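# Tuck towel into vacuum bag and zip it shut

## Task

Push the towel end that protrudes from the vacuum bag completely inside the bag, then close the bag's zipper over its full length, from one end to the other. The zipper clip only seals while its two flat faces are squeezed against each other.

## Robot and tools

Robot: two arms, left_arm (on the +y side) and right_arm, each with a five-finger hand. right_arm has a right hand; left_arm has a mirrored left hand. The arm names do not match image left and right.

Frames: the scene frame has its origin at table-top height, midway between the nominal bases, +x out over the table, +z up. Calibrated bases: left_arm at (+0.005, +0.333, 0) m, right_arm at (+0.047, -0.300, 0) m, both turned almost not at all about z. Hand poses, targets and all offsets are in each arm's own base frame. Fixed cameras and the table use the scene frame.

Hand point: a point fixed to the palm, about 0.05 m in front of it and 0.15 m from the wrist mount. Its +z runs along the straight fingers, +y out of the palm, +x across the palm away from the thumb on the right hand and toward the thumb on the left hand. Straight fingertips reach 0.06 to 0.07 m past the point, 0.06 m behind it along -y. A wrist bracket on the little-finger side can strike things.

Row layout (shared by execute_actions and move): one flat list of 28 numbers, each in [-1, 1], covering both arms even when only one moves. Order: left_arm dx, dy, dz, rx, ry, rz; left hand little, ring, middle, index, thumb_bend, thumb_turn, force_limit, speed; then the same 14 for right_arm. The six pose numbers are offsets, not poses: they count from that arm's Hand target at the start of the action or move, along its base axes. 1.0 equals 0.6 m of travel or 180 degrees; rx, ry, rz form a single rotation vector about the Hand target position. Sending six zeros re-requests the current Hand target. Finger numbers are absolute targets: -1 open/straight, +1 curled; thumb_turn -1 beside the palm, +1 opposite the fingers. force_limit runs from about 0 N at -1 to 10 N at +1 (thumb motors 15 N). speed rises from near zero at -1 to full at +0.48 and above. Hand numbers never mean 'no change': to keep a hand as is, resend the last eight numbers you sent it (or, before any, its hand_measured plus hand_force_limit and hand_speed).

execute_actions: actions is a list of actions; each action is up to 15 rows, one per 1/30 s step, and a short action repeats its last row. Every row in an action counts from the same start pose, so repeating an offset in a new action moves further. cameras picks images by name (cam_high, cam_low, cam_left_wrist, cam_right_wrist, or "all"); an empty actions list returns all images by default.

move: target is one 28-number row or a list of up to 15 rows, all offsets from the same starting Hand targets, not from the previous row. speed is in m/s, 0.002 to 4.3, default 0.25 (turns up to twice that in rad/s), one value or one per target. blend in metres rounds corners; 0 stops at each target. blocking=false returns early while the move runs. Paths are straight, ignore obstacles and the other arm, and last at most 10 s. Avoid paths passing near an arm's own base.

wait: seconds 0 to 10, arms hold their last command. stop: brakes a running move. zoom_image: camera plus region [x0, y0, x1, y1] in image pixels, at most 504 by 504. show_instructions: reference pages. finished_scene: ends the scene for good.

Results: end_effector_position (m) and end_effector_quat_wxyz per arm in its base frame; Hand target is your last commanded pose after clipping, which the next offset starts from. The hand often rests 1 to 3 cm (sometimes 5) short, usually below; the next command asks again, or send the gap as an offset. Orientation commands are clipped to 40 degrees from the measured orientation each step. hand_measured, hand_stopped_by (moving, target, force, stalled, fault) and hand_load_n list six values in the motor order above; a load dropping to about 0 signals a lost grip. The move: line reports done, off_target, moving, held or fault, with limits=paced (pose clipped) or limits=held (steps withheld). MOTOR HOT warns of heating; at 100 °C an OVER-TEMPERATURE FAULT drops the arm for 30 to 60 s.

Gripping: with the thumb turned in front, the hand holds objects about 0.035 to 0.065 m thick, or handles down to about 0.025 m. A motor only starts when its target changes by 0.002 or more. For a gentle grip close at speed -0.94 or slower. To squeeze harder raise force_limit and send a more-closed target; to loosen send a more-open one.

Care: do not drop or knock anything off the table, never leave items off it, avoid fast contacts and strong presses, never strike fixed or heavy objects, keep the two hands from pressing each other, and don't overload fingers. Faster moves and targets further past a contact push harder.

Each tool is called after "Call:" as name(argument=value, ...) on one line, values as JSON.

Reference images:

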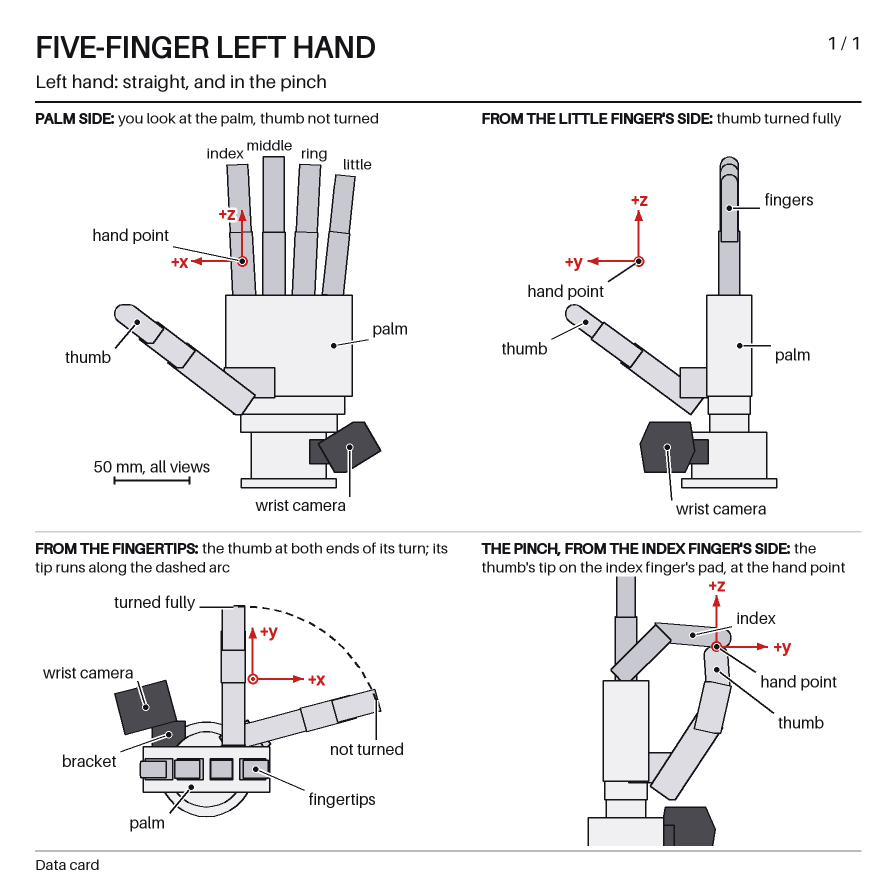

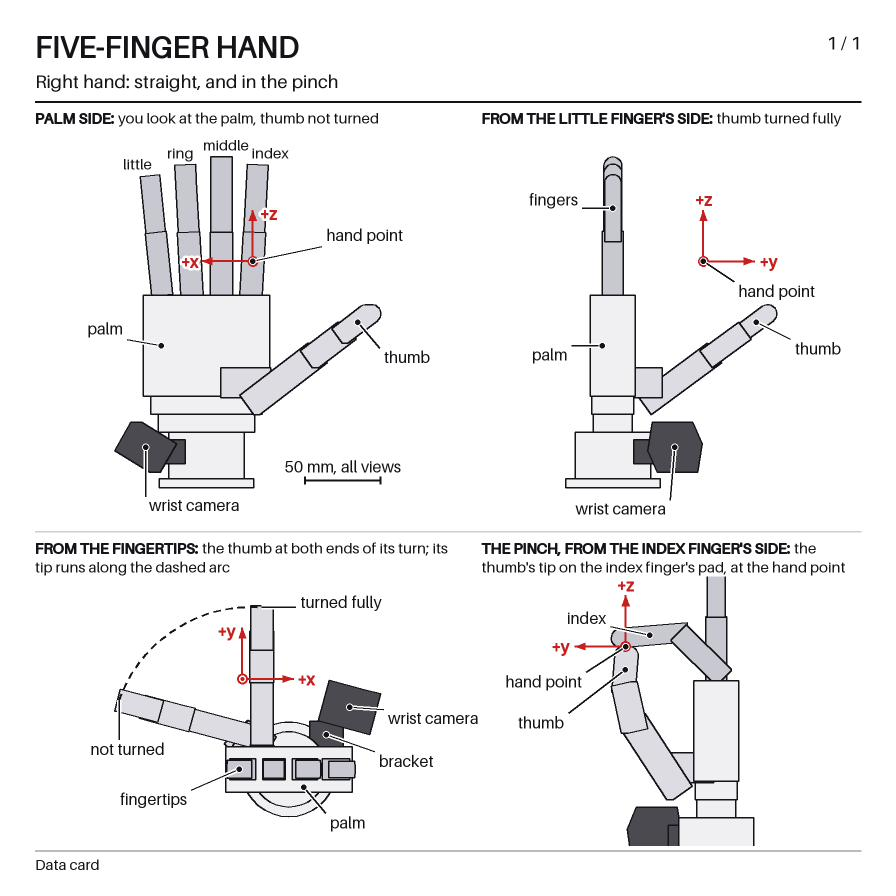

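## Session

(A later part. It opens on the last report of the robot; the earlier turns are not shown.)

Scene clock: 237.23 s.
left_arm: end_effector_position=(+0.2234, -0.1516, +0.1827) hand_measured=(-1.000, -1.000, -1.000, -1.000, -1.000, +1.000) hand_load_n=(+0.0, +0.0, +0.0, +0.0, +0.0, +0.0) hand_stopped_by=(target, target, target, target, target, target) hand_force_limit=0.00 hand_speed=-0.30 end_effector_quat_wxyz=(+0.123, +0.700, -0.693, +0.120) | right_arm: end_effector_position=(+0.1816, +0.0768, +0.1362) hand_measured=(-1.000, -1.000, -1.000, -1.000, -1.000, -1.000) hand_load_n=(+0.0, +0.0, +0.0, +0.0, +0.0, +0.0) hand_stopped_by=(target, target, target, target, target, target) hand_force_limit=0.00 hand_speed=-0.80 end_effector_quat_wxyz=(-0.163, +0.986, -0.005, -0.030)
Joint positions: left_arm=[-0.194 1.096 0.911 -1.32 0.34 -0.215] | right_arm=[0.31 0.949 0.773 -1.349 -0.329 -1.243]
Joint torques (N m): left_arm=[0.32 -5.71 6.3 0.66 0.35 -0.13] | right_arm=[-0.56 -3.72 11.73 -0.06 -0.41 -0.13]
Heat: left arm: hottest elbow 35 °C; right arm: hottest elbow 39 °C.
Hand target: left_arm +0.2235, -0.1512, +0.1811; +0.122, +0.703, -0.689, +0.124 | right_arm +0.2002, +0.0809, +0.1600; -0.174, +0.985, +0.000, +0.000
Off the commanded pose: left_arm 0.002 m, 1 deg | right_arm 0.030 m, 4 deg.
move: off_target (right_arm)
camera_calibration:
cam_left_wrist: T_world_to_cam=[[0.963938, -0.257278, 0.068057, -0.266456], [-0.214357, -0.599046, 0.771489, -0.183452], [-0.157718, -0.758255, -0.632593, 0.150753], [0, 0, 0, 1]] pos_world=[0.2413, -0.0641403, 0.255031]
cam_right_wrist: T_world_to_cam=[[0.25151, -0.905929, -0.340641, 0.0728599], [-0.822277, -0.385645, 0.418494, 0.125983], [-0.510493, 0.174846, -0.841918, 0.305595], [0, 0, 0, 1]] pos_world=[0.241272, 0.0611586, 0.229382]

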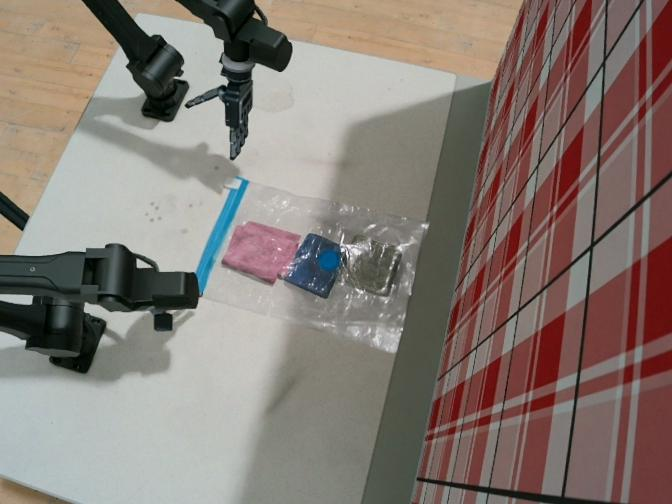

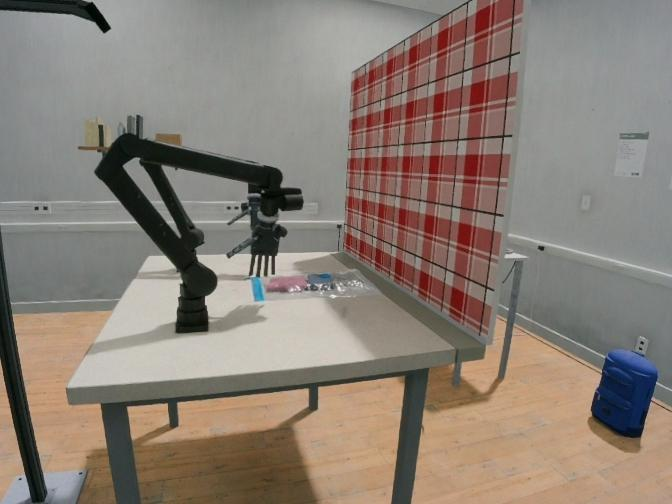

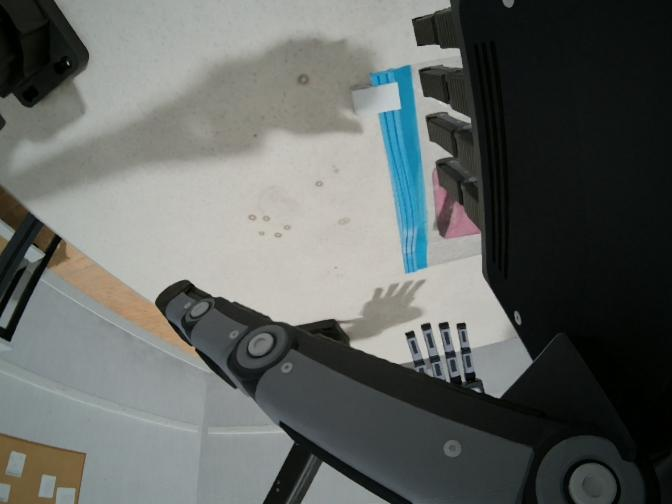

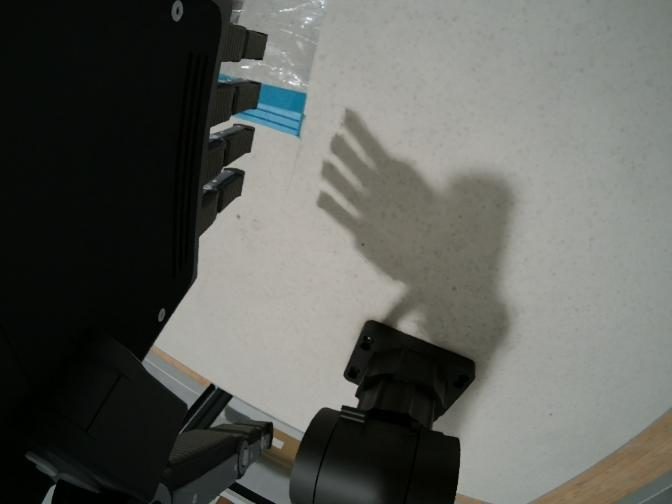

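Call:
move(target=[-0.026, -0.021, -0.112, 0.0556, 0, 0, -0.6, -0.6, -1, -1, -1, 1, 0, -0.3, 0, 0, 0, 0, 0, 0, -1, -1, -1, -1, -1, -1, 0, -0.8], speed=0.15, cameras=["cam_left_wrist", "cam_high", "cam_low"])

Scene clock: 246.03 s.
left_arm: end_effector_position=(+0.2085, -0.1624, +0.1176) hand_measured=(-0.600, -0.600, -1.000, -1.000, -1.000, +1.000) hand_load_n=(+0.0, +0.0, +0.0, +0.0, +0.0, +0.0) hand_stopped_by=(target, target, target, target, target, target) hand_force_limit=0.00 hand_speed=-0.30 end_effector_quat_wxyz=(+0.060, +0.710, -0.698, +0.065) | right_arm: end_effector_position=(+0.1816, +0.0768, +0.1362) hand_measured=(-1.000, -1.000, -1.000, -1.000, -1.000, -1.000) hand_load_n=(+0.0, +0.0, +0.0, +0.0, +0.0, +0.0) hand_stopped_by=(target, target, target, target, target, target) hand_force_limit=0.00 hand_speed=-0.80 end_effector_quat_wxyz=(-0.163, +0.986, -0.005, -0.030)
Joint positions: left_arm=[-0.347 1.118 0.789 -1.174 0.164 -0.369] | right_arm=[0.31 0.949 0.773 -1.349 -0.329 -1.243]
Joint torques (N m): left_arm=[-0.85 -4.6 6.24 0.62 0.07 -0.14] | right_arm=[-0.5 -3.72 11.74 -0.06 -0.41 -0.13]
Heat: left arm: hottest elbow 35 °C; right arm: hottest elbow 40 °C.
Hand target: left_arm +0.2079, -0.1638, +0.1139; +0.060, +0.711, -0.697, +0.064 | right_arm +0.2002, +0.0809, +0.1600; -0.174, +0.985, +0.000, +0.000
Off the commanded pose: left_arm 0.004 m, 0 deg | right_arm 0.030 m, 4 deg.
move: off_target (right_arm)
camera_calibration:
cam_left_wrist: T_world_to_cam=[[0.966059, -0.256299, 0.0322737, -0.246608], [-0.213568, -0.722141, 0.657953, -0.149738], [-0.145327, -0.642513, -0.752367, 0.129439], [0, 0, 0, 1]] pos_world=[0.225069, -0.0881712, 0.203865]
Images, in order (width x height): cam_high 672x504, cam_low 672x504, cam_left_wrist 672x504.

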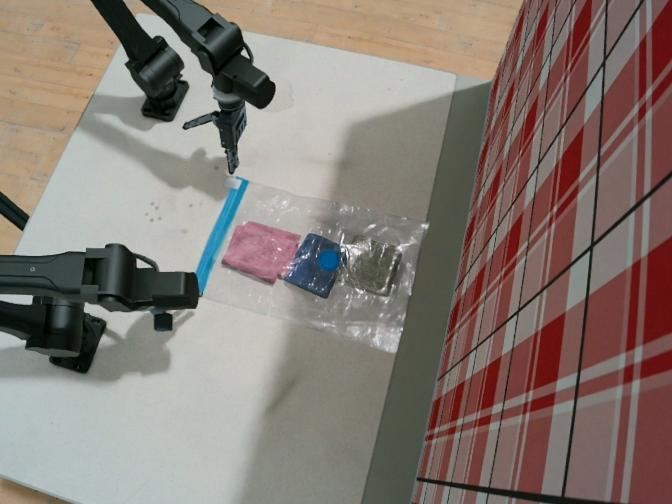

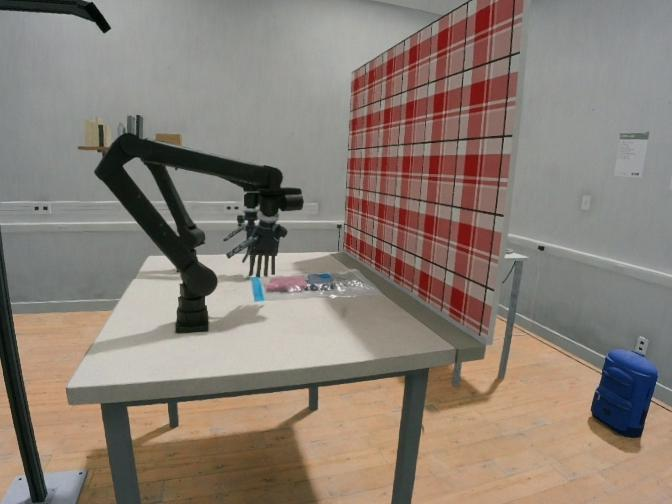

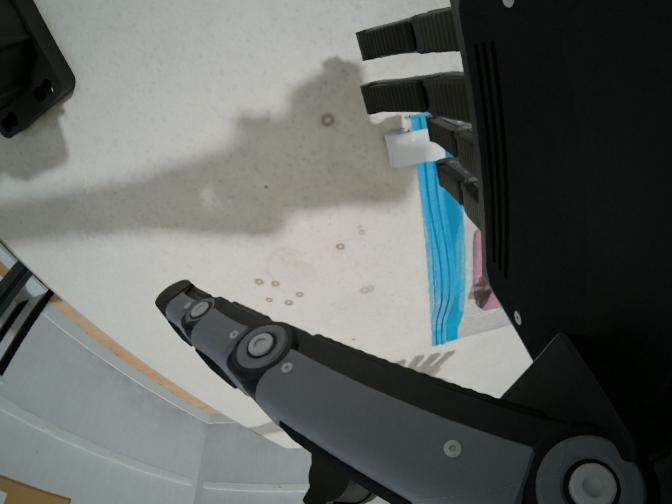

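Call:
zoom_image(camera="cam_left_wrist", region=[340, 80, 500, 220])

Call:
zoom_image(camera="cam_high", region=[190, 120, 280, 210])

Scaled by 3.150 from the camera's 672x504 image, which has a finer 960x720 frame.

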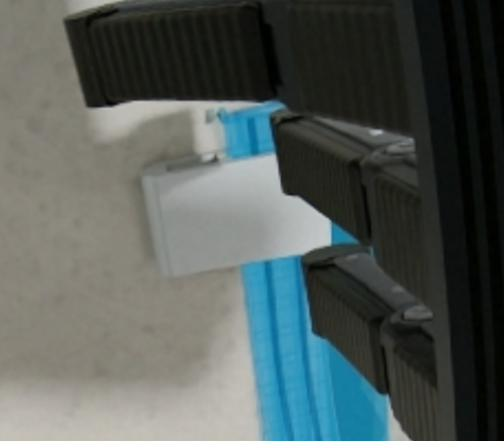

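Scaled by 5.600 from the camera's 672x504 image, which has a finer 960x720 frame.

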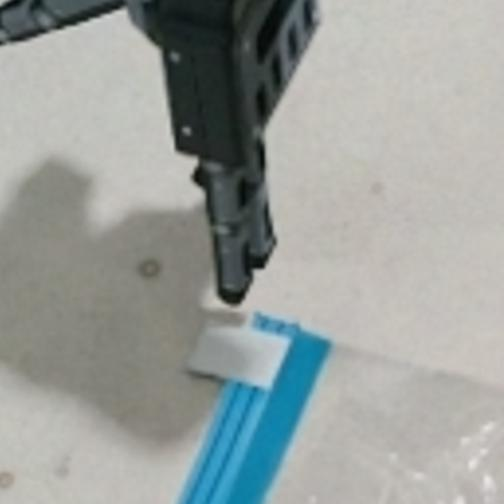

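Call:
move(target=[0, -0.003, -0.0465, 0, 0, 0, -0.6, -0.6, -1, -1, -1, 1, 0, -0.3, 0, 0, 0, 0, 0, 0, -1, -1, -1, -1, -1, -1, 0, -0.8], speed=0.08, cameras=["cam_left_wrist", "cam_high", "cam_low"])

Call:
zoom_image(camera="cam_left_wrist", region=[340, 80, 500, 220])

Call:
zoom_image(camera="cam_low", region=[230, 240, 310, 310])

Scene clock: 252.50 s.
left_arm: end_effector_position=(+0.2097, -0.1637, +0.0901) hand_measured=(-0.600, -0.600, -1.000, -1.000, -1.000, +1.000) hand_load_n=(+0.0, +0.0, +0.0, +0.0, +0.0, +0.0) hand_stopped_by=(target, target, target, target, target, target) hand_force_limit=0.00 hand_speed=-0.30 end_effector_quat_wxyz=(+0.060, +0.712, -0.697, +0.065) | right_arm: end_effector_position=(+0.1816, +0.0768, +0.1362) hand_measured=(-1.000, -1.000, -1.000, -1.000, -1.000, -1.000) hand_load_n=(+0.0, +0.0, +0.0, +0.0, +0.0, +0.0) hand_stopped_by=(target, target, target, target, target, target) hand_force_limit=0.00 hand_speed=-0.80 end_effector_quat_wxyz=(-0.163, +0.986, -0.005, -0.030)
Joint positions: left_arm=[-0.349 1.152 0.737 -1.085 0.163 -0.376] | right_arm=[0.31 0.949 0.773 -1.349 -0.329 -1.243]
Joint torques (N m): left_arm=[-1.03 -4.66 5.97 0.66 0.08 -0.13] | right_arm=[-0.5 -3.66 11.75 -0.06 -0.41 -0.13]
Heat: left arm: hottest elbow 35 °C; right arm: hottest elbow 41 °C.
Hand target: left_arm +0.2079, -0.1655, +0.0859; +0.060, +0.712, -0.697, +0.064 | right_arm +0.2002, +0.0809, +0.1600; -0.174, +0.985, +0.000, +0.000
Off the commanded pose: left_arm 0.005 m, 0 deg | right_arm 0.030 m, 4 deg.
move: off_target (right_arm)
camera_calibration:
cam_left_wrist: T_world_to_cam=[[0.96695, -0.252702, 0.0339122, -0.246863], [-0.211951, -0.722742, 0.657815, -0.132756], [-0.141722, -0.643262, -0.752415, 0.107208], [0, 0, 0, 1]] pos_world=[0.22576, -0.0893687, 0.176365]
Images, in order (width x height): cam_high 672x504, cam_low 672x504, cam_left_wrist 672x504.

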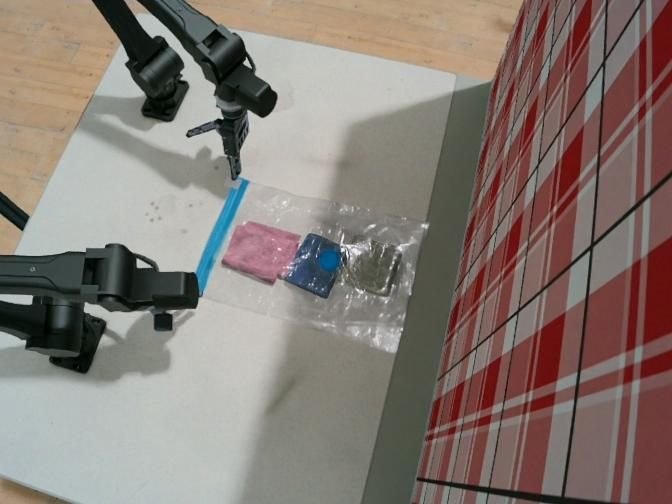

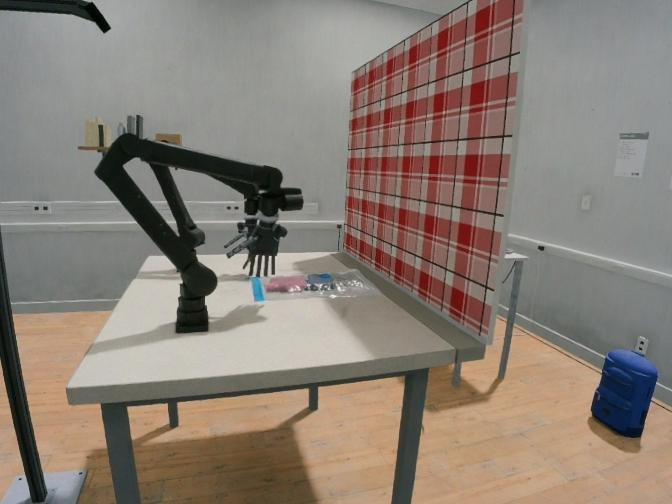

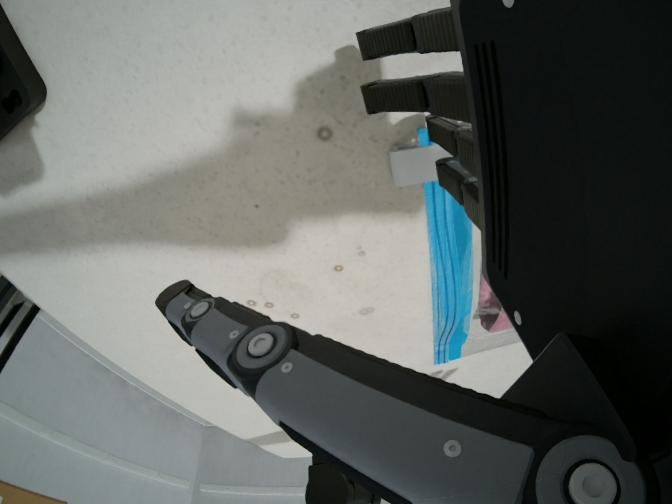

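Scaled by 3.150 from the camera's 672x504 image, which has a finer 960x720 frame.

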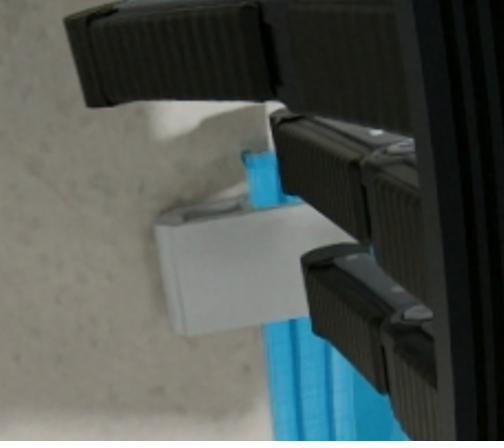

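Scaled by 6.300 from the camera's 672x504 image, which has a finer 960x720 frame.

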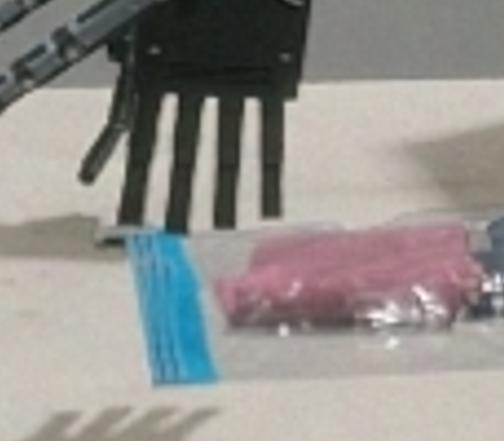

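Call:
move(target=[-0.002, 0, -0.017, 0, 0, 0, -0.6, -0.6, -1, -1, -1, 1, 0, -0.3, 0, 0, 0, 0, 0, 0, -1, -1, -1, -1, -1, -1, 0, -0.8], speed=0.05, cameras=["cam_left_wrist"])

Call:
zoom_image(camera="cam_left_wrist", region=[340, 80, 500, 220])

Scene clock: 256.40 s.
left_arm: end_effector_position=(+0.2091, -0.1639, +0.0809) hand_measured=(-0.600, -0.600, -1.000, -1.000, -1.000, +1.000) hand_load_n=(+0.0, +0.0, +0.0, +0.0, +0.0, +0.0) hand_stopped_by=(target, target, target, target, target, target) hand_force_limit=0.00 hand_speed=-0.30 end_effector_quat_wxyz=(+0.059, +0.712, -0.697, +0.067) | right_arm: end_effector_position=(+0.1816, +0.0768, +0.1362) hand_measured=(-1.000, -1.000, -1.000, -1.000, -1.000, -1.000) hand_load_n=(+0.0, +0.0, +0.0, +0.0, +0.0, +0.0) hand_stopped_by=(target, target, target, target, target, target) hand_force_limit=0.00 hand_speed=-0.80 end_effector_quat_wxyz=(-0.163, +0.986, -0.005, -0.030)
Joint positions: left_arm=[-0.35 1.161 0.717 -1.053 0.163 -0.377] | right_arm=[0.31 0.949 0.773 -1.349 -0.329 -1.243]
Joint torques (N m): left_arm=[-1.03 -4.37 5.79 0.64 0.07 -0.16] | right_arm=[-0.44 -3.78 11.75 -0.06 -0.41 -0.13]
Heat: left arm: hottest elbow 35 °C; right arm: hottest elbow 41 °C.
Hand target: left_arm +0.2067, -0.1656, +0.0758; +0.060, +0.711, -0.697, +0.064 | right_arm +0.2002, +0.0809, +0.1600; -0.174, +0.985, +0.000, +0.000
Off the commanded pose: left_arm 0.006 m, 0 deg | right_arm 0.030 m, 4 deg.
move: off_target (right_arm)
camera_calibration:
cam_left_wrist: T_world_to_cam=[[0.966924, -0.252304, 0.0374123, -0.246337], [-0.213847, -0.721964, 0.658056, -0.126424], [-0.13902, -0.64429, -0.752039, 0.09927], [0, 0, 0, 1]] pos_world=[0.224954, -0.0894664, 0.167065]
Images, in order (width x height): cam_left_wrist 672x504.

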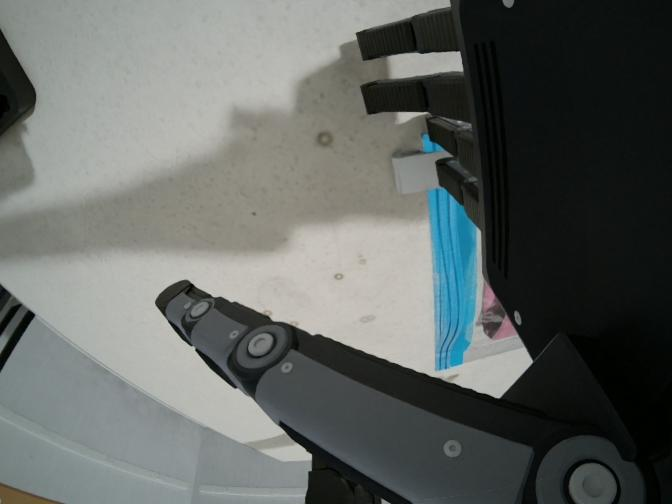

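Scaled by 3.150 from the camera's 672x504 image, which has a finer 960x720 frame.

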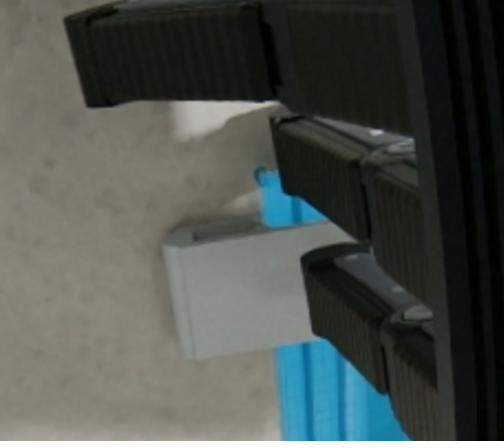

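Call:
move(target=[0, 0, -0.012, 0, 0, 0, -0.6, -0.6, -1, -1, -1, 1, 0, -0.3, 0, 0, 0, 0, 0, 0, -1, -1, -1, -1, -1, -1, 0, -0.8], speed=0.05, cameras=["cam_left_wrist"])

Call:
zoom_image(camera="cam_left_wrist", region=[370, 100, 470, 200])

Scene clock: 259.27 s.
left_arm: end_effector_position=(+0.2098, -0.1641, +0.0755) hand_measured=(-0.600, -0.600, -1.000, -1.000, -1.000, +1.000) hand_load_n=(+0.0, +0.0, -0.5, +0.0, +0.0, +0.0) hand_stopped_by=(target, target, target, target, target, target) hand_force_limit=0.00 hand_speed=-0.30 end_effector_quat_wxyz=(+0.058, +0.711, -0.697, +0.069) | right_arm: end_effector_position=(+0.1816, +0.0768, +0.1362) hand_measured=(-1.000, -1.000, -1.000, -1.000, -1.000, -1.000) hand_load_n=(+0.0, +0.0, +0.0, +0.0, +0.0, +0.0) hand_stopped_by=(target, target, target, target, target, target) hand_force_limit=0.00 hand_speed=-0.80 end_effector_quat_wxyz=(-0.163, +0.986, -0.005, -0.030)
Joint positions: left_arm=[-0.35 1.168 0.707 -1.032 0.163 -0.377] | right_arm=[0.31 0.949 0.773 -1.349 -0.329 -1.243]
Joint torques (N m): left_arm=[-1.03 -4.19 5.53 0.8 0.06 -0.14] | right_arm=[-0.44 -3.72 11.74 -0.05 -0.41 -0.13]
Heat: left arm: hottest elbow 35 °C; right arm: hottest elbow 41 °C.
Hand target: left_arm +0.2067, -0.1656, +0.0686; +0.060, +0.711, -0.697, +0.064 | right_arm +0.2002, +0.0809, +0.1600; -0.174, +0.985, +0.000, +0.000
Off the commanded pose: left_arm 0.008 m, 1 deg | right_arm 0.030 m, 4 deg.
move: off_target (right_arm)
camera_calibration:
cam_left_wrist: T_world_to_cam=[[0.966807, -0.252231, 0.040786, -0.247054], [-0.215921, -0.721195, 0.658222, -0.122347], [-0.136609, -0.64518, -0.751718, 0.0945255], [0, 0, 0, 1]] pos_world=[0.225349, -0.0895646, 0.161664]
Images, in order (width x height): cam_left_wrist 672x504.

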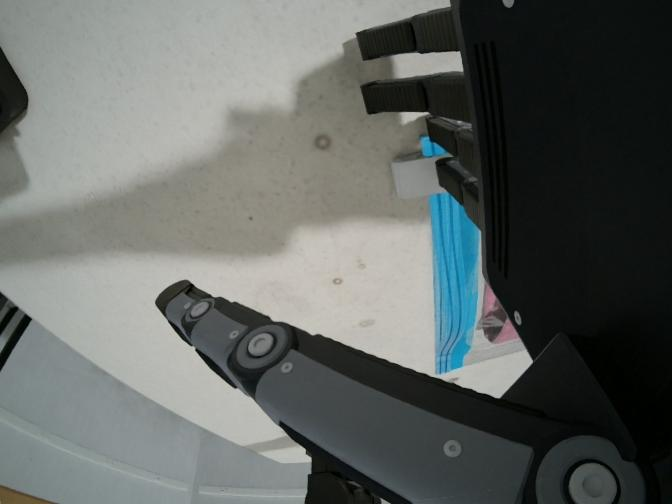

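Scaled by 5.040 from the camera's 672x504 image, which has a finer 960x720 frame.

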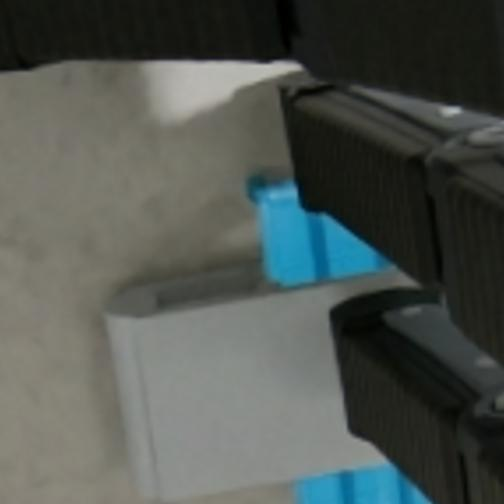

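Call:
move(target=[[0.002, -0.006, 0.016, 0.022, 0, 0, -0.6, -0.6, -0.8, -1, -1, 1, 0, -0.3, 0, 0, 0, 0, 0, 0, -1, -1, -1, -1, -1, -1, 0, -0.8], [0.002, -0.008, -0.006, 0.022, 0, 0, -0.6, -0.6, -0.8, -1, -1, 1, 0, -0.3, 0, 0, 0, 0, 0, 0, -1, -1, -1, -1, -1, -1, 0, -0.8]], speed=0.05, cameras=["cam_left_wrist", "cam_high"])

Call:
zoom_image(camera="cam_left_wrist", region=[370, 100, 470, 200])

Call:
zoom_image(camera="cam_high", region=[190, 130, 280, 210])

Scene clock: 274.37 s.
left_arm: end_effector_position=(+0.2058, -0.1678, +0.0717) hand_measured=(-0.600, -0.600, -0.800, -1.000, -1.000, +1.000) hand_load_n=(+0.0, +0.0, +0.0, -0.5, +0.0, +0.0) hand_stopped_by=(target, target, target, target, target, target) hand_force_limit=0.00 hand_speed=-0.30 end_effector_quat_wxyz=(+0.035, +0.713, -0.699, +0.049) | right_arm: end_effector_position=(+0.1816, +0.0768, +0.1362) hand_measured=(-1.000, -1.000, -1.000, -1.000, -1.000, -1.000) hand_load_n=(+0.0, +0.0, +0.0, +0.0, +0.0, +0.0) hand_stopped_by=(target, target, target, target, target, target) hand_force_limit=0.00 hand_speed=-0.80 end_effector_quat_wxyz=(-0.163, +0.986, -0.005, -0.030)
Joint positions: left_arm=[-0.406 1.173 0.711 -1.042 0.102 -0.429] | right_arm=[0.31 0.949 0.773 -1.349 -0.329 -1.243]
Joint torques (N m): left_arm=[-1.03 -2.2 6.89 0.58 -0.19 -0.14] | right_arm=[-0.5 -3.66 11.73 -0.05 -0.41 -0.13]
Heat: left arm: hottest elbow 34 °C; right arm: hottest elbow 43 °C.
Hand target: left_arm +0.2078, -0.1703, +0.0649; +0.035, +0.713, -0.699, +0.039 | right_arm +0.2002, +0.0809, +0.1600; -0.174, +0.985, +0.000, +0.000
Off the commanded pose: left_arm 0.007 m, 1 deg | right_arm 0.030 m, 4 deg.
move: off_target (right_arm)
camera_calibration:
cam_left_wrist: T_world_to_cam=[[0.966634, -0.25434, 0.0305056, -0.243584], [-0.219115, -0.759259, 0.612792, -0.125801], [-0.132696, -0.59903, -0.789655, 0.0983382], [0, 0, 0, 1]] pos_world=[0.220941, -0.0985615, 0.162174]
Images, in order (width x height): cam_high 672x504, cam_left_wrist 672x504.

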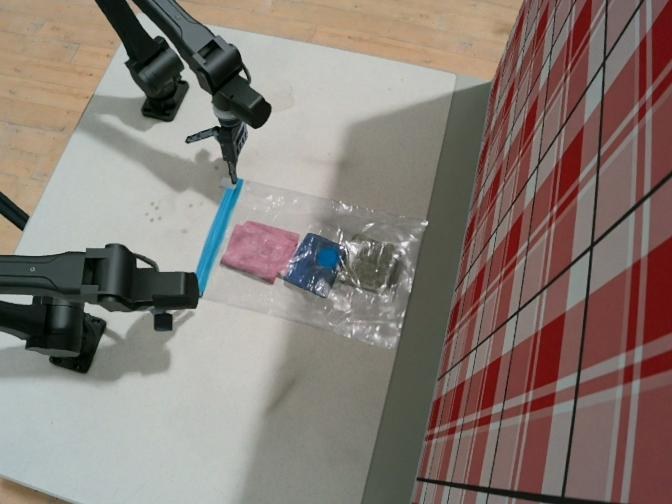

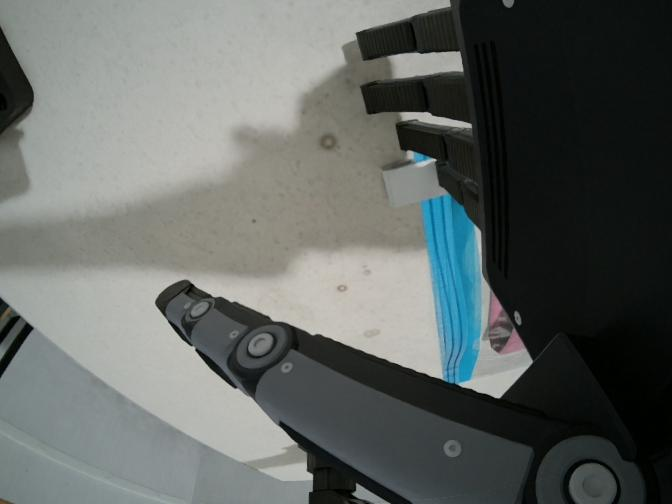

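Scaled by 5.040 from the camera's 672x504 image, which has a finer 960x720 frame.

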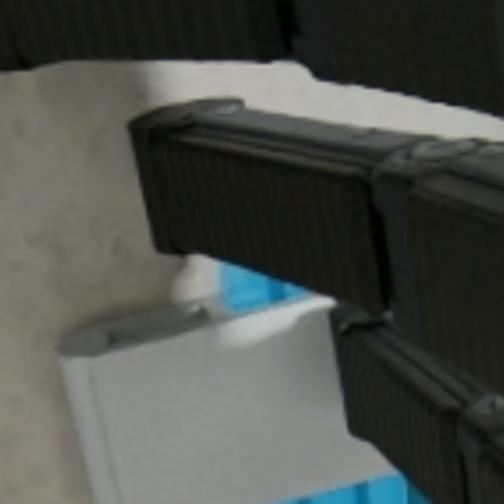

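Scaled by 5.600 from the camera's 672x504 image, which has a finer 960x720 frame.

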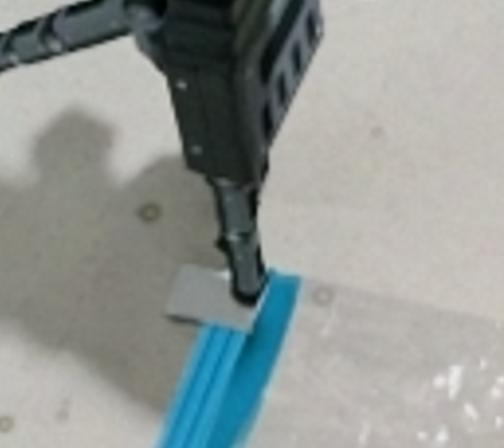

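Call:
move(target=[[0.0, 0.0, 0.03, 0, 0, 0, -0.6, -0.6, -0.8, -1, -1, 1, 0, -0.3, 0, 0, 0, 0, 0, 0, -1, -1, -1, -1, -1, -1, 0, -0.8], [-0.012, 0.0, 0.03, 0, 0, 0, -0.6, -0.6, -0.8, -1, -1, 1, 0, -0.3, 0, 0, 0, 0, 0, 0, -1, -1, -1, -1, -1, -1, 0, -0.8]], speed=0.05, cameras=["cam_left_wrist", "cam_high"])

Call:
zoom_image(camera="cam_left_wrist", region=[370, 100, 470, 200])

Call:
zoom_image(camera="cam_high", region=[190, 130, 280, 210])

Scene clock: 279.77 s.
left_arm: end_effector_position=(+0.1972, -0.1664, +0.0762) hand_measured=(-0.600, -0.600, -0.800, -1.000, -1.000, +1.000) hand_load_n=(+0.0, +0.0, +0.0, +0.0, +0.0, +0.0) hand_stopped_by=(target, target, target, target, target, target) hand_force_limit=0.00 hand_speed=-0.30 end_effector_quat_wxyz=(+0.038, +0.714, -0.698, +0.035) | right_arm: end_effector_position=(+0.1816, +0.0768, +0.1362) hand_measured=(-1.000, -1.000, -1.000, -1.000, -1.000, -1.000) hand_load_n=(+0.0, +0.0, +0.0, +0.0, +0.0, +0.0) hand_stopped_by=(target, target, target, target, target, target) hand_force_limit=0.00 hand_speed=-0.80 end_effector_quat_wxyz=(-0.163, +0.986, -0.005, -0.030)
Joint positions: left_arm=[-0.416 1.163 0.716 -1.083 0.096 -0.44] | right_arm=[0.31 0.949 0.773 -1.349 -0.329 -1.243]
Joint torques (N m): left_arm=[-1.08 -5.3 7.8 -0.28 -0.01 -0.12] | right_arm=[-0.44 -3.66 11.73 -0.05 -0.41 -0.13]
Heat: left arm: hottest elbow 35 °C; right arm: hottest elbow 43 °C.
Hand target: left_arm +0.2006, -0.1703, +0.0829; +0.035, +0.713, -0.699, +0.039 | right_arm +0.2002, +0.0809, +0.1600; -0.174, +0.985, +0.000, +0.000
Off the commanded pose: left_arm 0.008 m, 1 deg | right_arm 0.030 m, 4 deg.
move: off_target (right_arm)
camera_calibration:
cam_left_wrist: T_world_to_cam=[[0.967295, -0.253632, 0.00341171, -0.232919], [-0.203778, -0.769012, 0.605883, -0.13347], [-0.151048, -0.586763, -0.795546, 0.107758], [0, 0, 0, 1]] pos_world=[0.214379, -0.0984873, 0.167388]
Images, in order (width x height): cam_high 672x504, cam_left_wrist 672x504.

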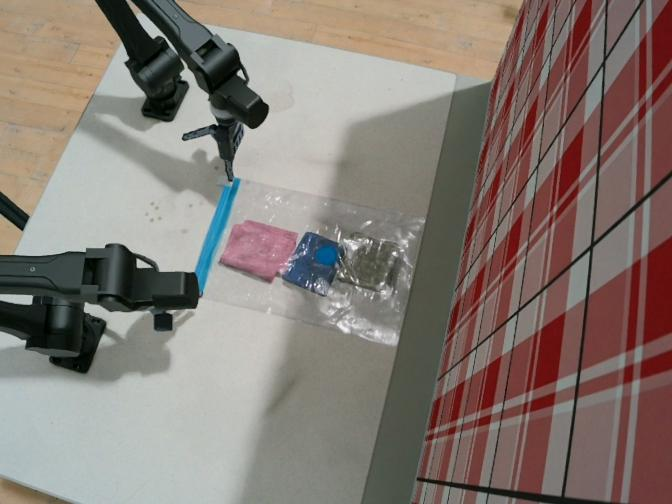

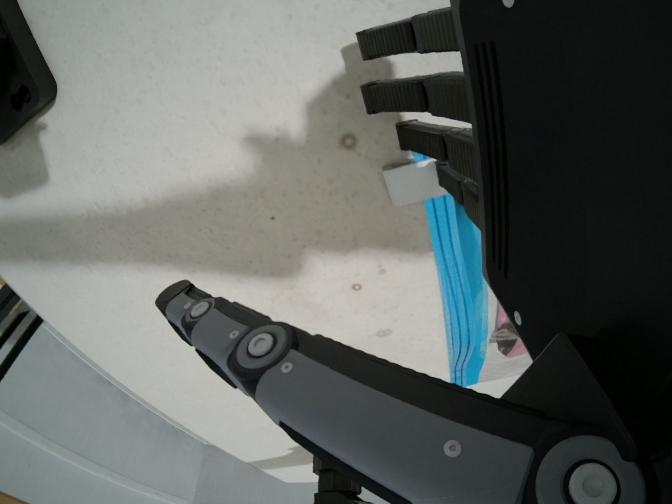

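Scaled by 5.040 from the camera's 672x504 image, which has a finer 960x720 frame.

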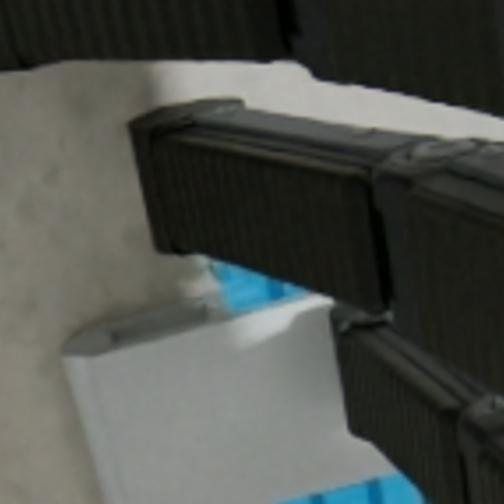

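Scaled by 5.600 from the camera's 672x504 image, which has a finer 960x720 frame.

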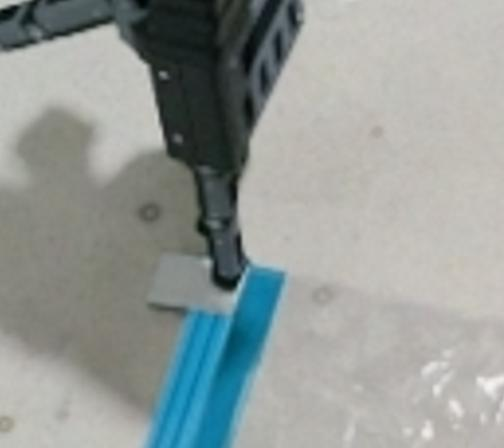

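Call:
move(target=[[0.0, 0.0, 0.03, 0, 0, 0, -0.6, -0.6, -0.8, -1, -1, 1, 0, -0.3, 0, 0, 0, 0, 0, 0, -1, -1, -1, -1, -1, -1, 0, -0.8], [-0.014, -0.002, 0.03, 0, 0, 0, -0.6, -0.6, -0.8, -1, -1, 1, 0, -0.3, 0, 0, 0, 0, 0, 0, -1, -1, -1, -1, -1, -1, 0, -0.8]], speed=0.08, cameras=["cam_left_wrist", "cam_high"])

Call:
zoom_image(camera="cam_left_wrist", region=[370, 100, 470, 200])

Call:
zoom_image(camera="cam_high", region=[180, 140, 350, 310])

Scene clock: 284.17 s.
left_arm: end_effector_position=(+0.1814, -0.1644, +0.0880) hand_measured=(-0.600, -0.600, -0.800, -1.000, -1.000, +1.000) hand_load_n=(+0.0, +0.0, +0.0, +0.0, +0.0, +0.0) hand_stopped_by=(target, target, target, target, target, target) hand_force_limit=0.00 hand_speed=-0.30 end_effector_quat_wxyz=(+0.041, +0.714, -0.699, +0.025) | right_arm: end_effector_position=(+0.1816, +0.0768, +0.1362) hand_measured=(-1.000, -1.000, -1.000, -1.000, -1.000, -1.000) hand_load_n=(+0.0, +0.0, +0.0, +0.0, +0.0, +0.0) hand_stopped_by=(target, target, target, target, target, target) hand_force_limit=0.00 hand_speed=-0.80 end_effector_quat_wxyz=(-0.163, +0.986, -0.005, -0.030)
Joint positions: left_arm=[-0.434 1.119 0.716 -1.147 0.095 -0.456] | right_arm=[0.31 0.949 0.773 -1.349 -0.329 -1.243]
Joint torques (N m): left_arm=[-0.97 -4.84 9.28 -0.25 0.01 -0.16] | right_arm=[-0.44 -3.66 11.74 -0.03 -0.41 -0.14]
Heat: left arm: hottest elbow 35 °C; right arm: hottest elbow 44 °C.
Hand target: left_arm +0.1922, -0.1715, +0.1009; +0.035, +0.713, -0.699, +0.039 | right_arm +0.2002, +0.0809, +0.1600; -0.174, +0.985, +0.000, +0.000
Off the commanded pose: left_arm 0.018 m, 2 deg | right_arm 0.030 m, 4 deg.
move: off_target (left_arm, right_arm)
camera_calibration:
cam_left_wrist: T_world_to_cam=[[0.966667, -0.255433, -0.0175742, -0.215557], [-0.193655, -0.774321, 0.602432, -0.144723], [-0.167489, -0.578948, -0.797977, 0.120423], [0, 0, 0, 1]] pos_world=[0.200515, -0.0974043, 0.179492]
Images, in order (width x height): cam_high 672x504, cam_left_wrist 672x504.

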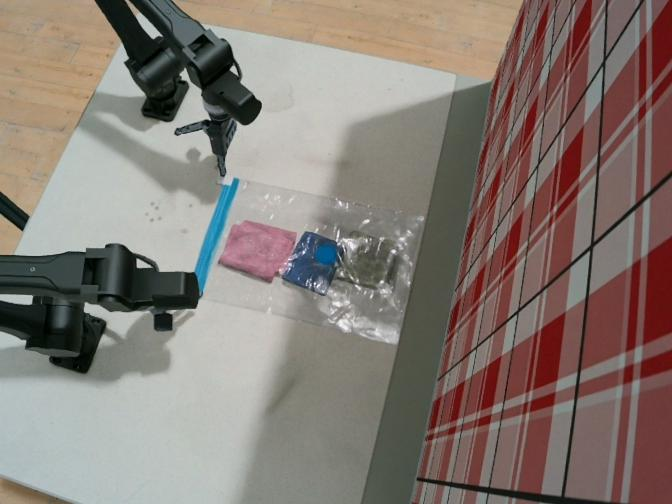

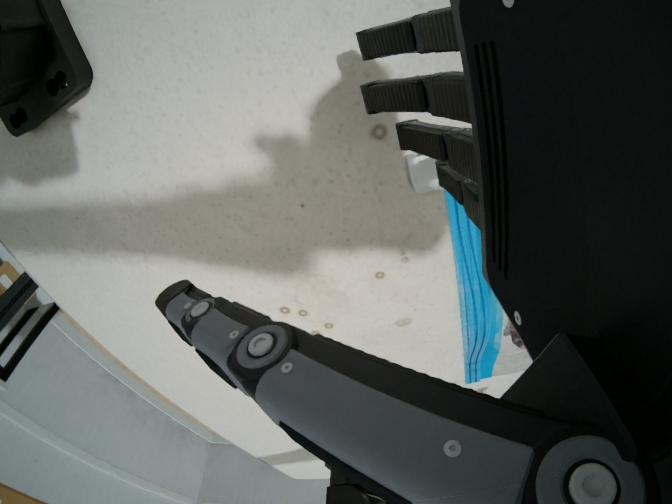

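Scaled by 5.040 from the camera's 672x504 image, which has a finer 960x720 frame.

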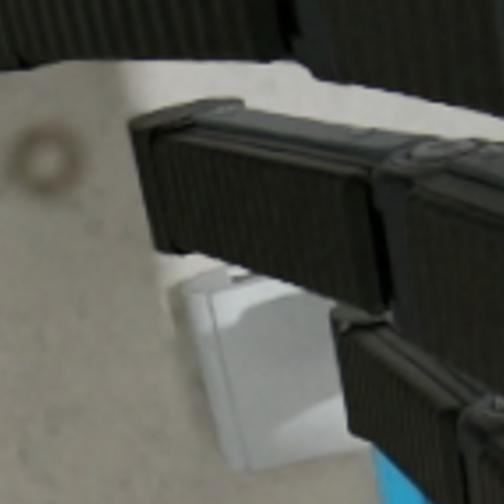

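Scaled by 2.965 from the camera's 672x504 image, which has a finer 960x720 frame.

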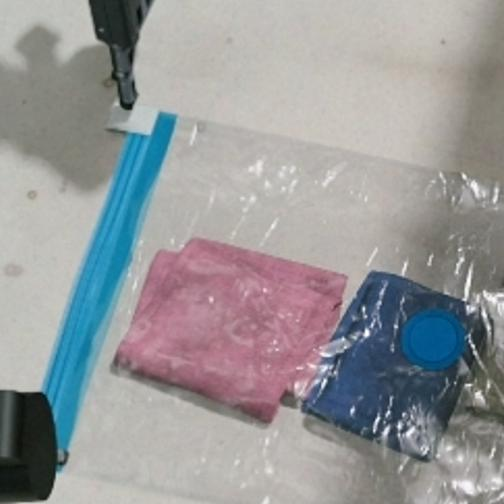

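Call:
move(target=[-0.01, -0.003, -0.03, 0, 0, 0, -0.6, -0.6, -0.8, -1, -1, 1, 0, -0.3, 0, 0, 0, 0, 0, 0, -1, -1, -1, -1, -1, -1, 0, -0.8], speed=0.05, cameras=["cam_left_wrist", "cam_high"])

Call:
zoom_image(camera="cam_left_wrist", region=[370, 100, 470, 200])

Scene clock: 291.50 s.
left_arm: end_effector_position=(+0.1879, -0.1716, +0.0870) hand_measured=(-0.600, -0.600, -0.800, -1.000, -1.000, +1.000) hand_load_n=(+0.0, +0.0, +0.0, +0.0, +0.0, +0.0) hand_stopped_by=(target, target, target, target, target, target) hand_force_limit=0.00 hand_speed=-0.30 end_effector_quat_wxyz=(+0.036, +0.713, -0.699, +0.041) | right_arm: end_effector_position=(+0.1816, +0.0768, +0.1362) hand_measured=(-1.000, -1.000, -1.000, -1.000, -1.000, -1.000) hand_load_n=(+0.0, +0.0, +0.0, +0.0, +0.0, +0.0) hand_stopped_by=(target, target, target, target, target, target) hand_force_limit=0.00 hand_speed=-0.80 end_effector_quat_wxyz=(-0.163, +0.986, -0.005, -0.030)
Joint positions: left_arm=[-0.448 1.119 0.716 -1.113 0.094 -0.472] | right_arm=[0.31 0.949 0.773 -1.349 -0.329 -1.243]
Joint torques (N m): left_arm=[-1.08 -4.25 6.01 0.61 0.01 -0.15] | right_arm=[-0.5 -3.72 11.75 -0.08 -0.41 -0.13]
Heat: left arm: hottest elbow 36 °C; right arm: hottest elbow 44 °C.
Hand target: left_arm +0.1862, -0.1733, +0.0829; +0.035, +0.713, -0.699, +0.039 | right_arm +0.2002, +0.0809, +0.1600; -0.174, +0.985, +0.000, +0.000
Off the commanded pose: left_arm 0.005 m, 0 deg | right_arm 0.030 m, 4 deg.
move: off_target (right_arm)
camera_calibration:
cam_left_wrist: T_world_to_cam=[[0.967084, -0.254023, 0.0148704, -0.226254], [-0.21066, -0.766479, 0.606739, -0.144304], [-0.142728, -0.5899, -0.794762, 0.109678], [0, 0, 0, 1]] pos_world=[0.204062, -0.103381, 0.178087]
Images, in order (width x height): cam_high 672x504, cam_left_wrist 672x504.

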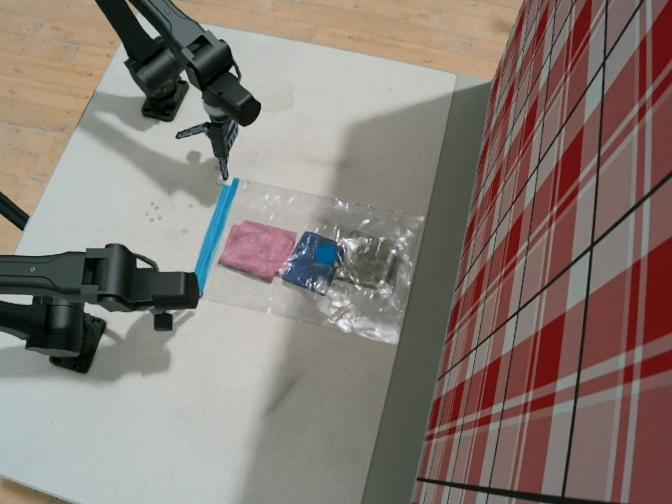

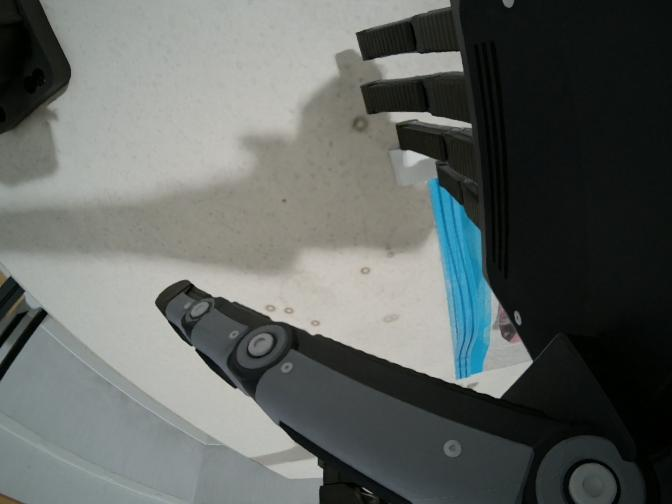

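Scaled by 5.040 from the camera's 672x504 image, which has a finer 960x720 frame.

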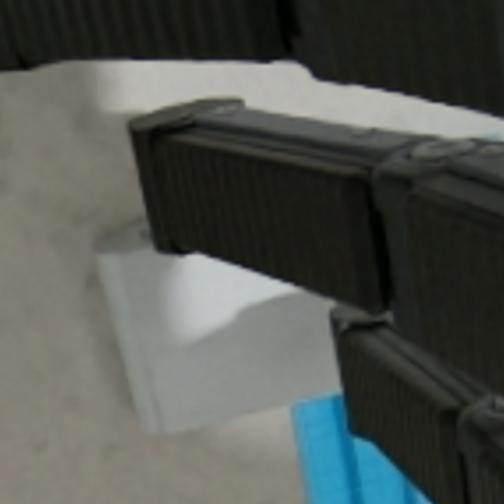

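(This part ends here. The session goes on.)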